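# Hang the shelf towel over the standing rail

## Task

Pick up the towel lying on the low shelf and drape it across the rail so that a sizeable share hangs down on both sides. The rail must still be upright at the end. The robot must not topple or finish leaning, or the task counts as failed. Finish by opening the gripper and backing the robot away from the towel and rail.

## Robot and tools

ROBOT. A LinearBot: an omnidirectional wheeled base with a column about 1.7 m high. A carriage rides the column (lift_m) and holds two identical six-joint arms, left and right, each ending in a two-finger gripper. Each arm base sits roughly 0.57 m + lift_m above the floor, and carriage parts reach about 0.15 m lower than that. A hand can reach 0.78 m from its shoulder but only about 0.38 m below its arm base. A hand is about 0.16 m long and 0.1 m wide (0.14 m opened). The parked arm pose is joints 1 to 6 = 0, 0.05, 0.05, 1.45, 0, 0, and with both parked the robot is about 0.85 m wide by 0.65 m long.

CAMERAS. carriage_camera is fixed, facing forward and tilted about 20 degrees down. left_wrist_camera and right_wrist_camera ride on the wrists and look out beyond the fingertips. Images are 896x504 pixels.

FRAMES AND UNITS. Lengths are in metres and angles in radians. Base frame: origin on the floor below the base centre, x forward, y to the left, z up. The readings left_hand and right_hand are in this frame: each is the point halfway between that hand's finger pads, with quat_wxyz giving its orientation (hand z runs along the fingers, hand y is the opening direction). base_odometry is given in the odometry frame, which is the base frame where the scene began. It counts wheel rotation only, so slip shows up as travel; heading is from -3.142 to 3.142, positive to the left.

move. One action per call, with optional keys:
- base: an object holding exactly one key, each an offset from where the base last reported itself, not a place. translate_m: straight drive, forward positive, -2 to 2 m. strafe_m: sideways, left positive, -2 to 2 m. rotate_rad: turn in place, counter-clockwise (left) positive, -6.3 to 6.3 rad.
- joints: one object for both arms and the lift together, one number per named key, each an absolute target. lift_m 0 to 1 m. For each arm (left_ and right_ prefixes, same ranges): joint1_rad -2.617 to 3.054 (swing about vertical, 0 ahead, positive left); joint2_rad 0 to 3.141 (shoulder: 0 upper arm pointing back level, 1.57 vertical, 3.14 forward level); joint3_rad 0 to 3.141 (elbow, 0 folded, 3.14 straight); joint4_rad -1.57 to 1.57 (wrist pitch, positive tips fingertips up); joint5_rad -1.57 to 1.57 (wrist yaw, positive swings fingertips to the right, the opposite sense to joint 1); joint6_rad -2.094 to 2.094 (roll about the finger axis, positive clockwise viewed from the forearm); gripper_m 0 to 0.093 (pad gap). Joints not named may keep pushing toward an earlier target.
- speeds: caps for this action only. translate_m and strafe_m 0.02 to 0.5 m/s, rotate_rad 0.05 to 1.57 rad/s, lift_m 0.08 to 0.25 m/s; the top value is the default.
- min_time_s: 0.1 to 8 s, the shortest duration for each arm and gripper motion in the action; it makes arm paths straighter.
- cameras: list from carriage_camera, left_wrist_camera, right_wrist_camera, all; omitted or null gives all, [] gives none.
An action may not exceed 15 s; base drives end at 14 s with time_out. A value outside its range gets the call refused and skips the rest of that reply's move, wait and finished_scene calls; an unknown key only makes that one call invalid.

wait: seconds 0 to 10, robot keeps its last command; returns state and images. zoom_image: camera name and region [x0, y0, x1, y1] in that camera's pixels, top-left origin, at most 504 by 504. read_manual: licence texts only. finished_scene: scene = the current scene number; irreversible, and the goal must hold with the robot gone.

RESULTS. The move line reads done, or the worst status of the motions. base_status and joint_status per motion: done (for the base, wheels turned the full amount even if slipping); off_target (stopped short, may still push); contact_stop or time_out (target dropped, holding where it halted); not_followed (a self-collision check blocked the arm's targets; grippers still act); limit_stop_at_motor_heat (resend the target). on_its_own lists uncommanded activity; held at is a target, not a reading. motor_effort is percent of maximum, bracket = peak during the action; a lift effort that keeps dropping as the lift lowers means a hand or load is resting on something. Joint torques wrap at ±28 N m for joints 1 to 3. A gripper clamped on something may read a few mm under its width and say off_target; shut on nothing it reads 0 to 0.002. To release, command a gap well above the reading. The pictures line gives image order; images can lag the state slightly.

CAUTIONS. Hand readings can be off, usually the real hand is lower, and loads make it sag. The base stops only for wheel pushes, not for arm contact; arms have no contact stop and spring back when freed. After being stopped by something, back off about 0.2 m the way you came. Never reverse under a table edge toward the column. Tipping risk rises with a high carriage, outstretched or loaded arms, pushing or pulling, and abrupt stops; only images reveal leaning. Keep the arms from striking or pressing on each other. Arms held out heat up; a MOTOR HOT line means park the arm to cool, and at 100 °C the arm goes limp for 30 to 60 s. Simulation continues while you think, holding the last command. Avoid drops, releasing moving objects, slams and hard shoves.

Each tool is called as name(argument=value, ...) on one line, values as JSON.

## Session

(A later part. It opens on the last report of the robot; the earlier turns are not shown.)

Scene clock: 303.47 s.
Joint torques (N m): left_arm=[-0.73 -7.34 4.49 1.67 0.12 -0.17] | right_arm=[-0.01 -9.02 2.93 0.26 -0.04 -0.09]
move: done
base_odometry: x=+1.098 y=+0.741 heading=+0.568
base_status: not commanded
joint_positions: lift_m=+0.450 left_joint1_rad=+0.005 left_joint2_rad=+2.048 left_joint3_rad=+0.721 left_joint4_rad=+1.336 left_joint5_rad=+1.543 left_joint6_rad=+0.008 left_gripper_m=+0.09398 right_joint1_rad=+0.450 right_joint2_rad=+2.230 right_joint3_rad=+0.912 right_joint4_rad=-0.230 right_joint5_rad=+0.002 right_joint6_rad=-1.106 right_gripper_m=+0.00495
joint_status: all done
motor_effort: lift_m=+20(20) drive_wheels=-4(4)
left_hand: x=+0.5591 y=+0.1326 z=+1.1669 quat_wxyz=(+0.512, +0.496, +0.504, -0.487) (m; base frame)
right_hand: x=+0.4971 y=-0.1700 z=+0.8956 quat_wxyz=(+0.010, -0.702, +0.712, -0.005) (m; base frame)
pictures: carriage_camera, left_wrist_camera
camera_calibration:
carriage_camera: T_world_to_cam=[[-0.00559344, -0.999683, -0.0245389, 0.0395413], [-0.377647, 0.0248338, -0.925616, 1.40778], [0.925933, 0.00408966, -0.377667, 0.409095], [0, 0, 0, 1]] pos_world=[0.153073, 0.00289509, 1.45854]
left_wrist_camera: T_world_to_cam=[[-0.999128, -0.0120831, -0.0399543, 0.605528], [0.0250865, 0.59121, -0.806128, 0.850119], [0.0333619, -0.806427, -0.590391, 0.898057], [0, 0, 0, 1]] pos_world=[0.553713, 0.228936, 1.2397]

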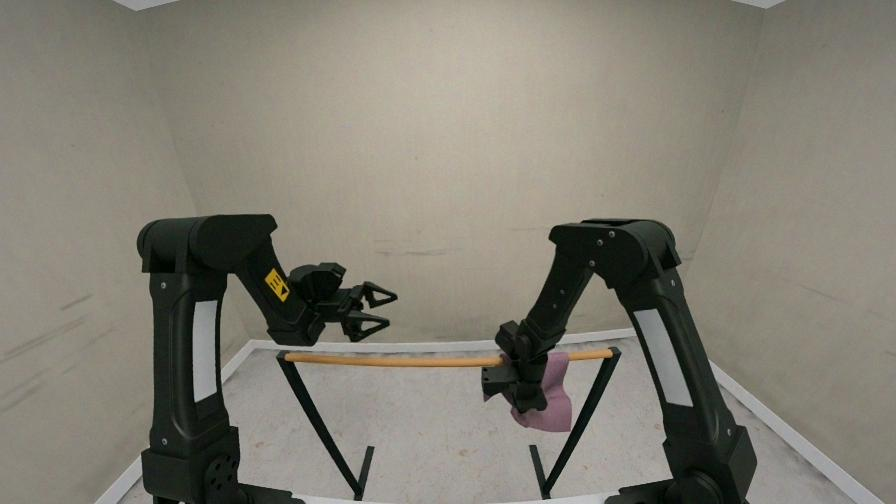

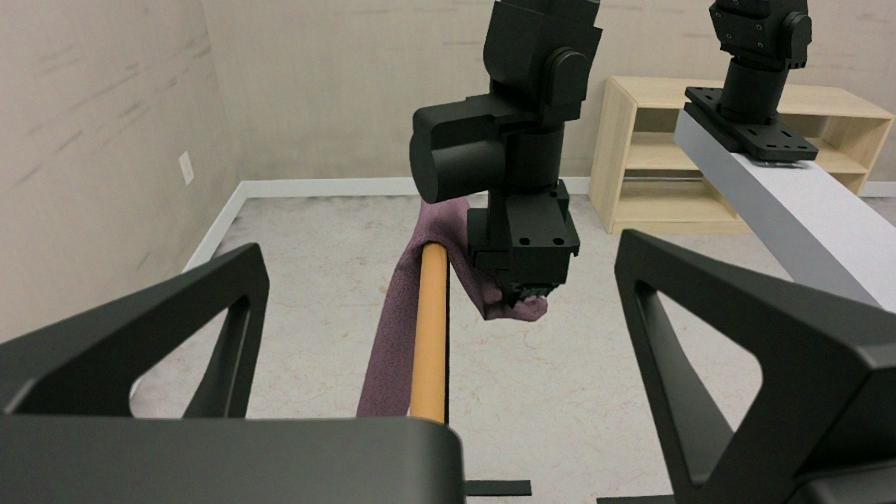

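move(joints={"lift_m": 0.40, "left_joint1_rad": 0, "left_joint2_rad": 2.536, "left_joint3_rad": 1.73, "left_joint4_rad": 0.806, "left_joint5_rad": 1.55, "left_joint6_rad": 0}, speeds={"lift_m": 0.08}, min_time_s=3, cameras=["left_wrist_camera", "carriage_camera"])

zoom_image(camera="left_wrist_camera", region=[400, 120, 740, 504])

zoom_image(camera="carriage_camera", region=[440, 300, 640, 500])

Scene clock: 311.93 s.
Joint torques (N m): left_arm=[-0.8 -11.17 7.65 1.48 0.1 -0.15] | right_arm=[-0.23 -8.08 2.52 -0.01 -0.04 -0.1]
move: done
base_odometry: x=+1.098 y=+0.741 heading=+0.568
base_status: not commanded
joint_positions: lift_m=+0.401 left_joint1_rad=+0.005 left_joint2_rad=+2.510 left_joint3_rad=+1.708 left_joint4_rad=+0.828 left_joint5_rad=+1.544 left_joint6_rad=+0.008 left_gripper_m=+0.09398 right_joint1_rad=+0.450 right_joint2_rad=+2.219 right_joint3_rad=+0.920 right_joint4_rad=-0.193 right_joint5_rad=+0.002 right_joint6_rad=-1.106 right_gripper_m=+0.00495
joint_status: all done
motor_effort: lift_m=+18(18) drive_wheels=-4(4)
left_hand: x=+0.7468 y=+0.1335 z=+1.1289 quat_wxyz=(+0.516, +0.501, +0.499, -0.483) (m; base frame)
right_hand: x=+0.5109 y=-0.1631 z=+0.8505 quat_wxyz=(+0.036, -0.701, +0.712, -0.014) (m; base frame)
pictures: carriage_camera, left_wrist_camera
camera_calibration:
carriage_camera: T_world_to_cam=[[-0.00559344, -0.999683, -0.0245389, 0.0383195], [-0.377647, 0.0248338, -0.925616, 1.3617], [0.925933, 0.00408966, -0.377667, 0.390291], [0, 0, 0, 1]] pos_world=[0.153073, 0.00289509, 1.40875]
left_wrist_camera: T_world_to_cam=[[-0.998287, -0.0109353, -0.0574808, 0.810576], [0.0399035, 0.591255, -0.805497, 0.8025], [0.0427942, -0.806411, -0.589805, 0.862365], [0, 0, 0, 1]] pos_world=[0.740261, 0.229803, 1.20163]

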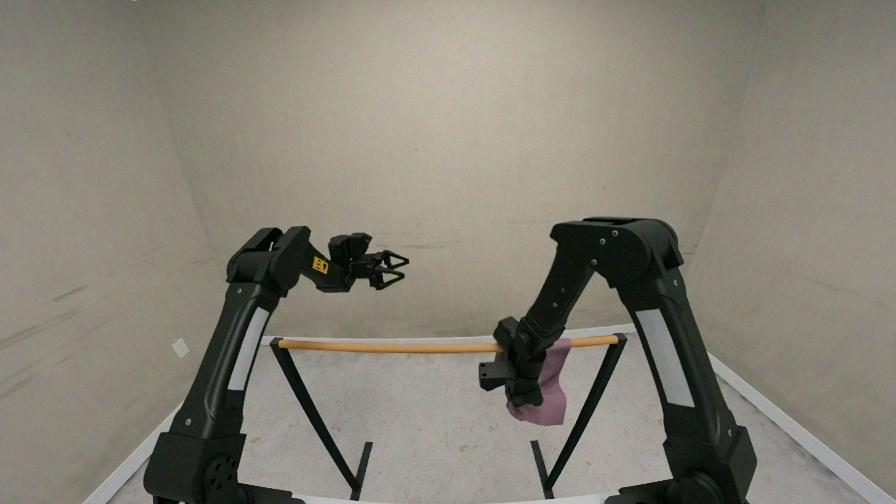

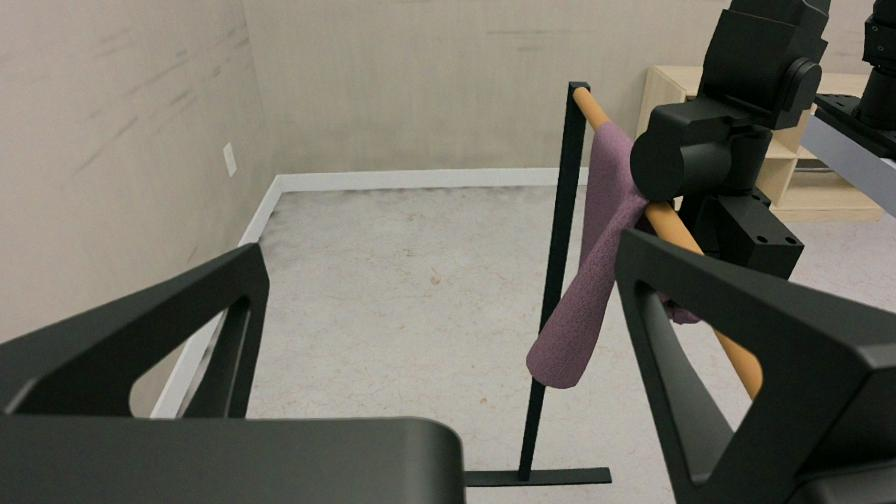

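Scaled by 1.312 from the camera's 896x504 image, which has a finer 1280x720 frame.

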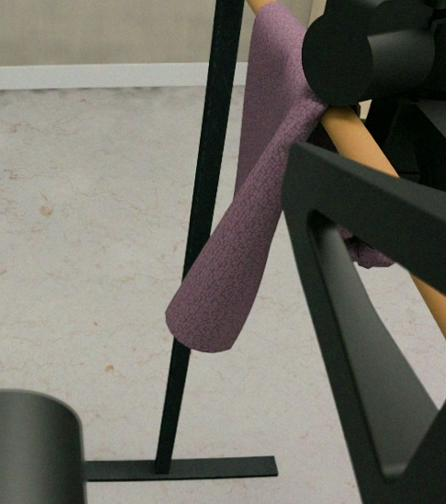

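Scaled by 2.520 from the camera's 896x504 image, which has a finer 1280x720 frame.

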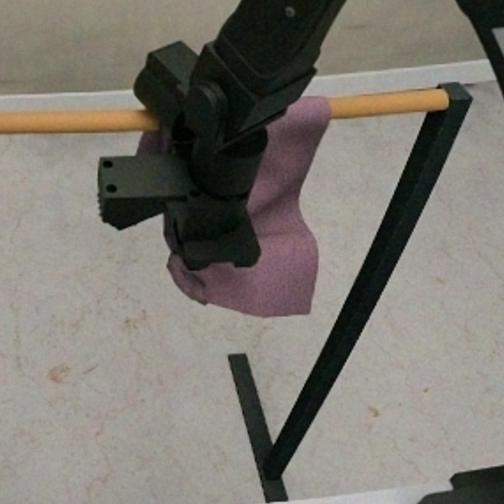

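move(joints={"lift_m": 0.41}, speeds={"lift_m": 0.08}, cameras=["left_wrist_camera"])

move(joints={"right_gripper_m": 0.045}, min_time_s=4, cameras=["left_wrist_camera", "carriage_camera"])

zoom_image(camera="left_wrist_camera", region=[400, 120, 740, 504])

zoom_image(camera="carriage_camera", region=[440, 300, 640, 500])

Scene clock: 323.17 s.
Joint torques (N m): left_arm=[-0.77 -11.84 7.27 1.58 0.11 -0.16] | right_arm=[-0.1 -8.14 2.74 0.15 -0.04 -0.08]
move: done
base_odometry: x=+1.098 y=+0.741 heading=+0.568
base_status: not commanded
joint_positions: lift_m=+0.410 left_joint1_rad=+0.005 left_joint2_rad=+2.517 left_joint3_rad=+1.715 left_joint4_rad=+0.821 left_joint5_rad=+1.544 left_joint6_rad=+0.008 left_gripper_m=+0.09398 right_joint1_rad=+0.450 right_joint2_rad=+2.221 right_joint3_rad=+0.915 right_joint4_rad=-0.214 right_joint5_rad=+0.002 right_joint6_rad=-1.106 right_gripper_m=+0.00494
joint_status: all done
motor_effort: lift_m=+25(29) drive_wheels=-4(4)
left_hand: x=+0.7479 y=+0.1335 z=+1.1359 quat_wxyz=(+0.515, +0.499, +0.501, -0.485) (m; base frame)
right_hand: x=+0.5041 y=-0.1664 z=+0.8582 quat_wxyz=(+0.024, -0.702, +0.712, -0.009) (m; base frame)
pictures: left_wrist_camera
camera_calibration:
left_wrist_camera: T_world_to_cam=[[-0.998677, -0.0109371, -0.0502435, 0.804077], [0.0340642, 0.591227, -0.805785, 0.812813], [0.0385183, -0.806431, -0.590073, 0.869973], [0, 0, 0, 1]] pos_world=[0.741815, 0.22981, 1.2087]

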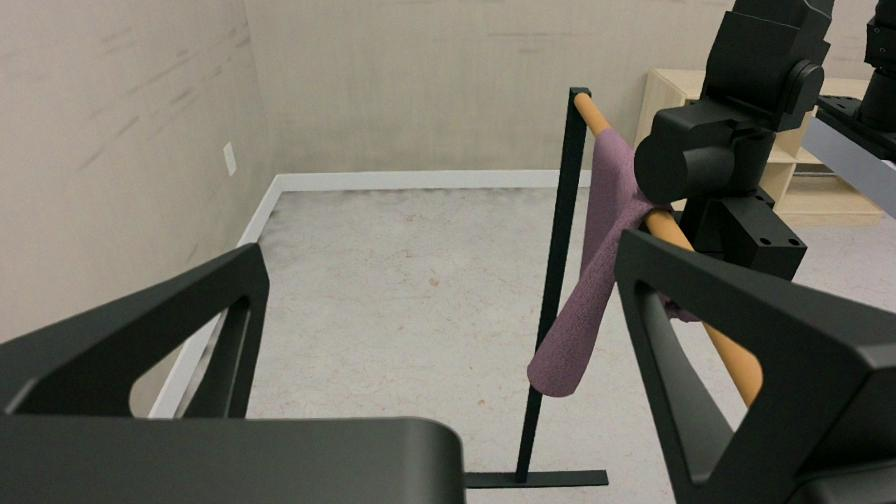

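Scene clock: 327.47 s.
Joint torques (N m): left_arm=[-0.76 -11.81 7.25 1.56 0.11 -0.15] | right_arm=[-0.23 -8.12 2.7 0.17 -0.03 -0.09]
move: done
base_odometry: x=+1.098 y=+0.741 heading=+0.568
base_status: not commanded
joint_positions: lift_m=+0.410 left_joint1_rad=+0.005 left_joint2_rad=+2.517 left_joint3_rad=+1.715 left_joint4_rad=+0.821 left_joint5_rad=+1.544 left_joint6_rad=+0.008 left_gripper_m=+0.09398 right_joint1_rad=+0.450 right_joint2_rad=+2.221 right_joint3_rad=+0.915 right_joint4_rad=-0.219 right_joint5_rad=+0.002 right_joint6_rad=-1.106 right_gripper_m=+0.04489
joint_status: all done
motor_effort: lift_m=+25(25) drive_wheels=-4(4)
left_hand: x=+0.7479 y=+0.1335 z=+1.1359 quat_wxyz=(+0.515, +0.499, +0.501, -0.485) (m; base frame)
right_hand: x=+0.5031 y=-0.1669 z=+0.8582 quat_wxyz=(+0.022, -0.702, +0.712, -0.008) (m; base frame)
pictures: carriage_camera, left_wrist_camera
camera_calibration:
carriage_camera: T_world_to_cam=[[-0.00559344, -0.999683, -0.0245389, 0.0385439], [-0.377647, 0.0248338, -0.925616, 1.37016], [0.925933, 0.00408966, -0.377667, 0.393744], [0, 0, 0, 1]] pos_world=[0.153073, 0.00289509, 1.41789]
left_wrist_camera: T_world_to_cam=[[-0.998677, -0.0109371, -0.0502435, 0.804077], [0.0340642, 0.591227, -0.805785, 0.812813], [0.0385183, -0.806431, -0.590073, 0.869973], [0, 0, 0, 1]] pos_world=[0.741815, 0.22981, 1.2087]

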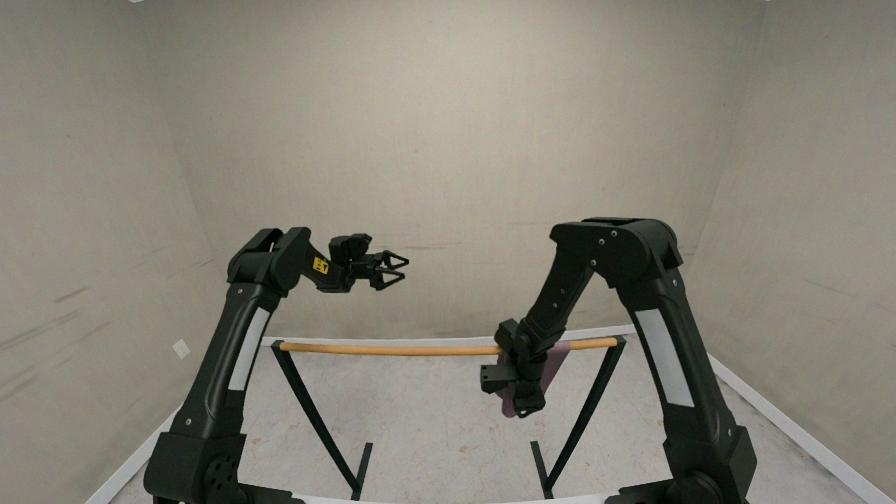

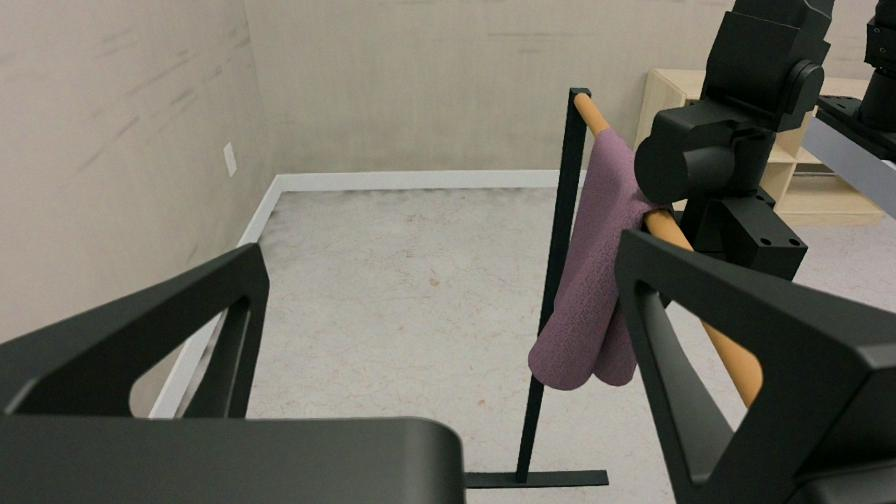

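Scaled by 1.312 from the camera's 896x504 image, which has a finer 1280x720 frame.

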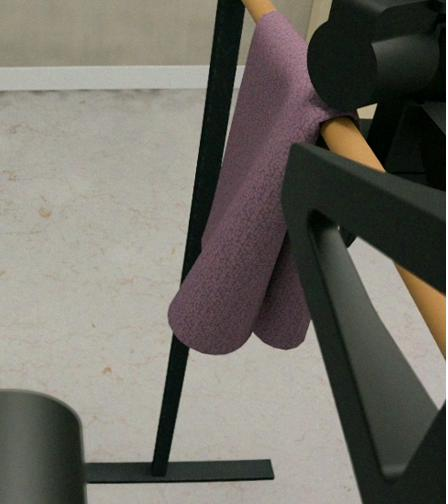

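Scaled by 2.520 from the camera's 896x504 image, which has a finer 1280x720 frame.

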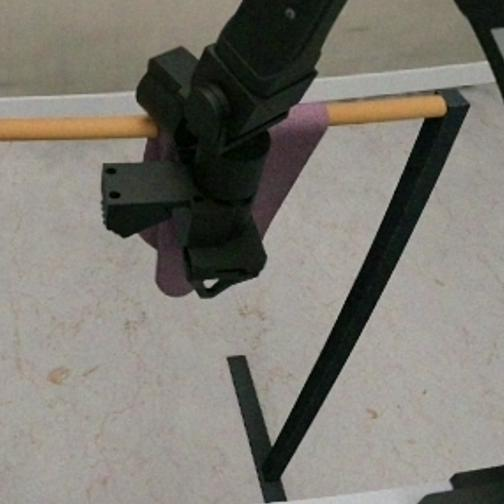

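move(base={"translate_m": -0.12}, speeds={"translate_m": 0.03}, cameras=["left_wrist_camera", "carriage_camera"])

Scene clock: 342.03 s.
Joint torques (N m): left_arm=[-0.73 -11.79 7.36 1.59 0.11 -0.15] | right_arm=[-0.16 -8.18 2.86 0.21 -0.03 -0.09]
move: done
base_odometry: x=+0.997 y=+0.676 heading=+0.568
base_status: done
joint_positions: lift_m=+0.410 left_joint1_rad=+0.005 left_joint2_rad=+2.517 left_joint3_rad=+1.715 left_joint4_rad=+0.819 left_joint5_rad=+1.544 left_joint6_rad=+0.008 left_gripper_m=+0.09398 right_joint1_rad=+0.450 right_joint2_rad=+2.221 right_joint3_rad=+0.915 right_joint4_rad=-0.222 right_joint5_rad=+0.002 right_joint6_rad=-1.106 right_gripper_m=+0.04489
joint_status: not commanded
motor_effort: lift_m=+25(25) drive_wheels=+2(11)
left_hand: x=+0.7478 y=+0.1335 z=+1.1357 quat_wxyz=(+0.514, +0.498, +0.501, -0.486) (m; base frame)
right_hand: x=+0.5022 y=-0.1673 z=+0.8581 quat_wxyz=(+0.020, -0.702, +0.712, -0.008) (m; base frame)
pictures: carriage_camera, left_wrist_camera
camera_calibration:
carriage_camera: T_world_to_cam=[[-0.00559344, -0.999683, -0.0245389, 0.0385439], [-0.377647, 0.0248338, -0.925616, 1.37016], [0.925933, 0.00408966, -0.377667, 0.393744], [0, 0, 0, 1]] pos_world=[0.153073, 0.00289509, 1.41789]
left_wrist_camera: T_world_to_cam=[[-0.998794, -0.0105564, -0.0479575, 0.801445], [0.0324453, 0.591212, -0.805863, 0.813972], [0.03686, -0.806447, -0.590156, 0.871204], [0, 0, 0, 1]] pos_world=[0.741956, 0.22981, 1.20853]

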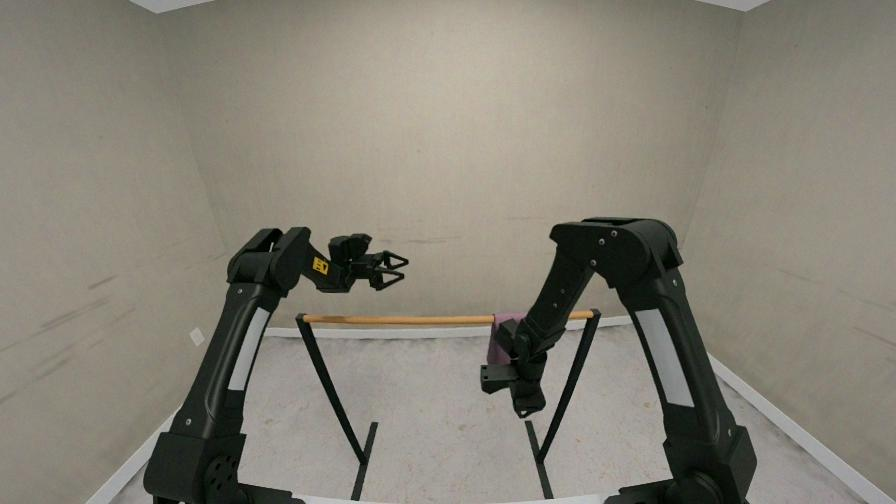

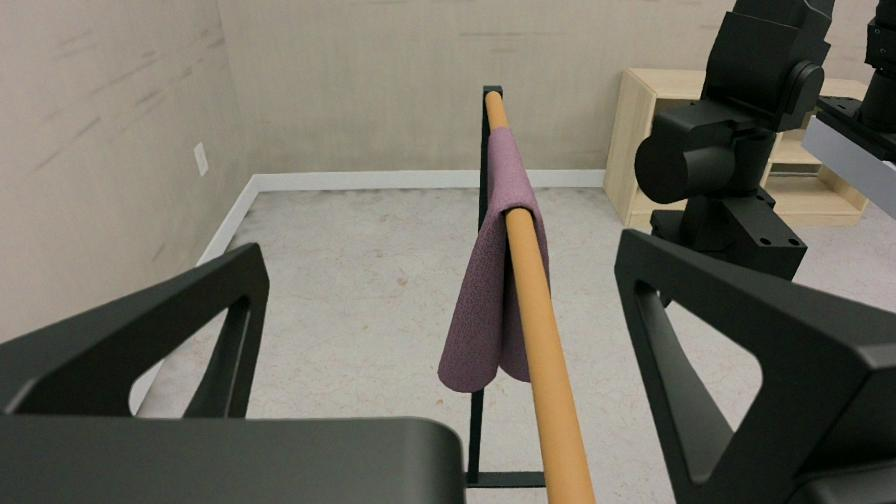

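move(base={"translate_m": -0.3}, speeds={"translate_m": 0.1}, cameras=["left_wrist_camera", "carriage_camera"])

zoom_image(camera="carriage_camera", region=[280, 280, 640, 480])

move(base={"translate_m": -0.2}, joints={"left_joint1_rad": 0, "left_joint2_rad": 0.05, "left_joint3_rad": 0.05, "left_joint4_rad": 1.45, "left_joint5_rad": 0, "left_joint6_rad": 0, "right_joint1_rad": 0, "right_joint2_rad": 0.05, "right_joint3_rad": 0.05, "right_joint4_rad": 1.45, "right_joint5_rad": 0, "right_joint6_rad": 0}, speeds={"translate_m": 0.1}, min_time_s=4, cameras=["carriage_camera"])

zoom_image(camera="carriage_camera", region=[330, 260, 610, 440])

Scene clock: 350.67 s.
Joint torques (N m): left_arm=[-0.75 -11.78 7.31 1.59 0.13 -0.15] | right_arm=[-0.16 -8.06 2.58 0.17 -0.04 -0.1]
move: done
base_odometry: x=+0.744 y=+0.515 heading=+0.568
base_status: done
joint_positions: lift_m=+0.410 left_joint1_rad=+0.005 left_joint2_rad=+2.517 left_joint3_rad=+1.715 left_joint4_rad=+0.819 left_joint5_rad=+1.544 left_joint6_rad=+0.008 left_gripper_m=+0.09398 right_joint1_rad=+0.450 right_joint2_rad=+2.221 right_joint3_rad=+0.915 right_joint4_rad=-0.224 right_joint5_rad=+0.002 right_joint6_rad=-1.106 right_gripper_m=+0.04489
joint_status: not commanded
motor_effort: lift_m=+25(25) drive_wheels=-1(11)
left_hand: x=+0.7478 y=+0.1335 z=+1.1357 quat_wxyz=(+0.514, +0.498, +0.501, -0.486) (m; base frame)
right_hand: x=+0.5020 y=-0.1674 z=+0.8581 quat_wxyz=(+0.019, -0.702, +0.712, -0.008) (m; base frame)
pictures: carriage_camera, left_wrist_camera
camera_calibration:
carriage_camera: T_world_to_cam=[[-0.00559344, -0.999683, -0.0245389, 0.0385439], [-0.377647, 0.0248338, -0.925616, 1.37016], [0.925933, 0.00408966, -0.377667, 0.393744], [0, 0, 0, 1]] pos_world=[0.153073, 0.00289509, 1.41789]
left_wrist_camera: T_world_to_cam=[[-0.998794, -0.0105564, -0.0479575, 0.801445], [0.0324453, 0.591212, -0.805863, 0.813972], [0.03686, -0.806447, -0.590156, 0.871204], [0, 0, 0, 1]] pos_world=[0.741956, 0.22981, 1.20853]

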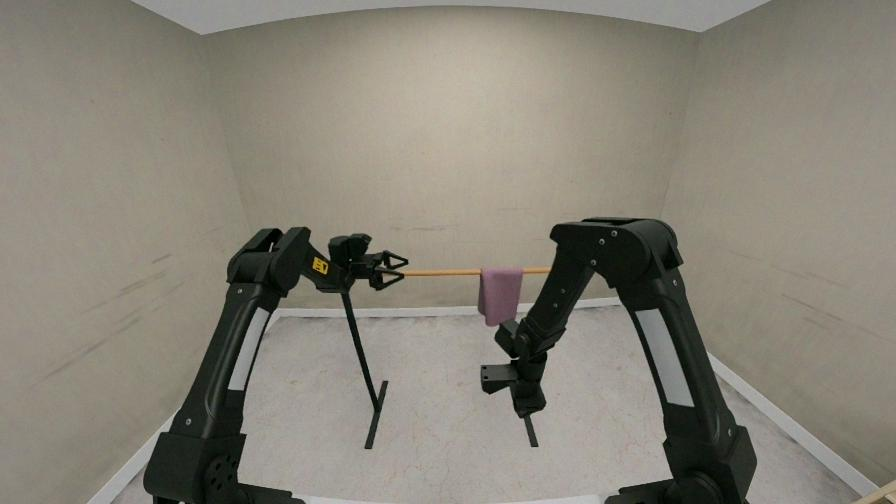

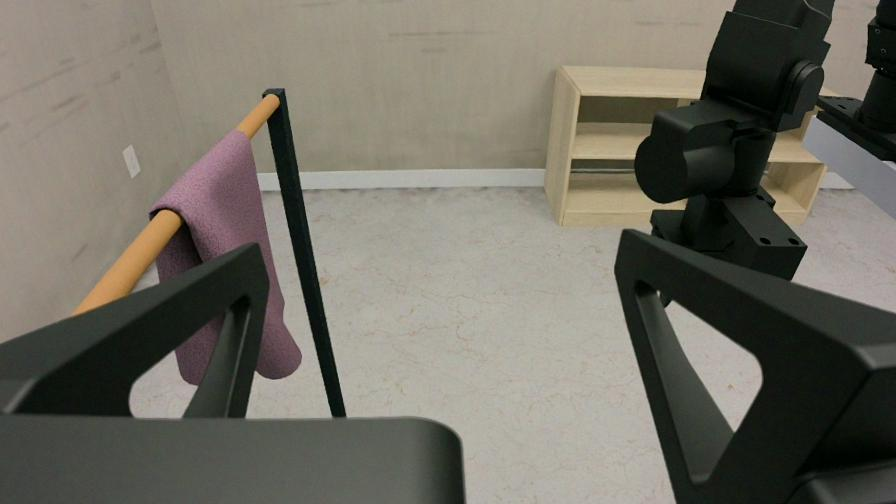

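Scaled by 1.400 from the camera's 896x504 image, which has a finer 1280x720 frame.

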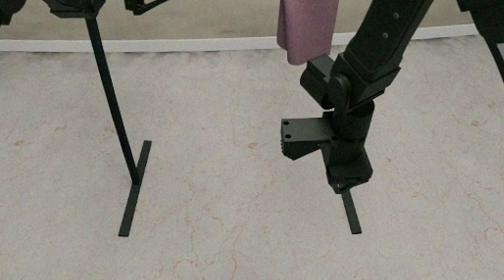

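Scene clock: 354.97 s.
Joint torques (N m): left_arm=[-0.77 2.66 4.77 0.16 -0.11 -0.17] | right_arm=[-0.91 2.7 5 0.08 0.05 0.24]
move: done
base_odometry: x=+0.576 y=+0.408 heading=+0.569
base_status: done
joint_positions: lift_m=+0.410 left_joint1_rad=+0.005 left_joint2_rad=+0.061 left_joint3_rad=+0.058 left_joint4_rad=+1.430 left_joint5_rad=+0.013 left_joint6_rad=+0.008 left_gripper_m=+0.09398 right_joint1_rad=+0.007 right_joint2_rad=+0.062 right_joint3_rad=+0.059 right_joint4_rad=+1.434 right_joint5_rad=+0.002 right_joint6_rad=-0.016 right_gripper_m=+0.04489
joint_status: all done
motor_effort: lift_m=+25(25) drive_wheels=-1(11)
left_hand: x=+0.2579 y=+0.3008 z=+1.4329 quat_wxyz=(+0.997, +0.007, +0.072, +0.006) (m; base frame)
right_hand: x=+0.2567 y=-0.3030 z=+1.4336 quat_wxyz=(+0.998, +0.000, +0.070, -0.005) (m; base frame)
pictures: carriage_camera
camera_calibration:
carriage_camera: T_world_to_cam=[[-0.00559344, -0.999683, -0.0245389, 0.0385438], [-0.377647, 0.0248338, -0.925616, 1.37016], [0.925933, 0.00408966, -0.377667, 0.393744], [0, 0, 0, 1]] pos_world=[0.153073, 0.00289509, 1.41789]

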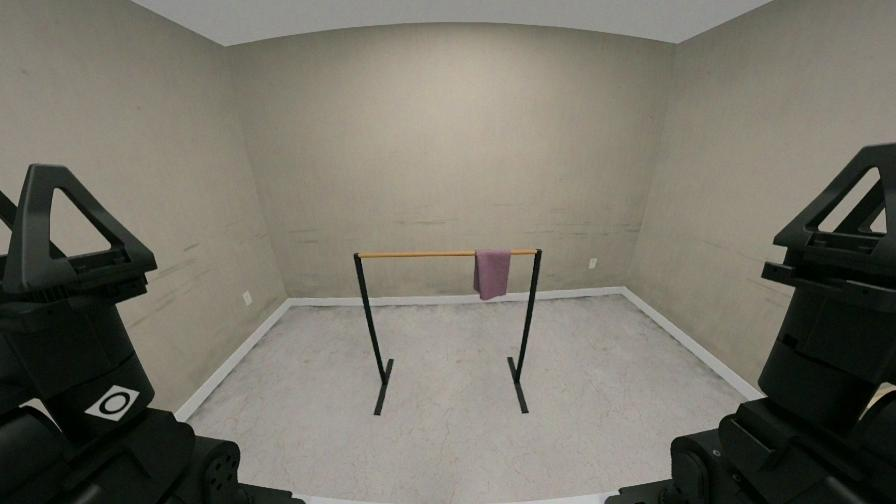

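Scaled by 1.800 from the camera's 896x504 image, which has a finer 1280x720 frame.

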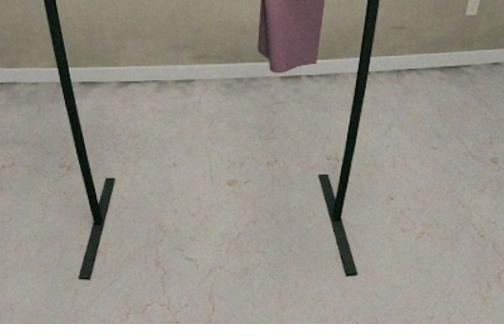

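finished_scene(scene=2)

The scene is finished: the task was done.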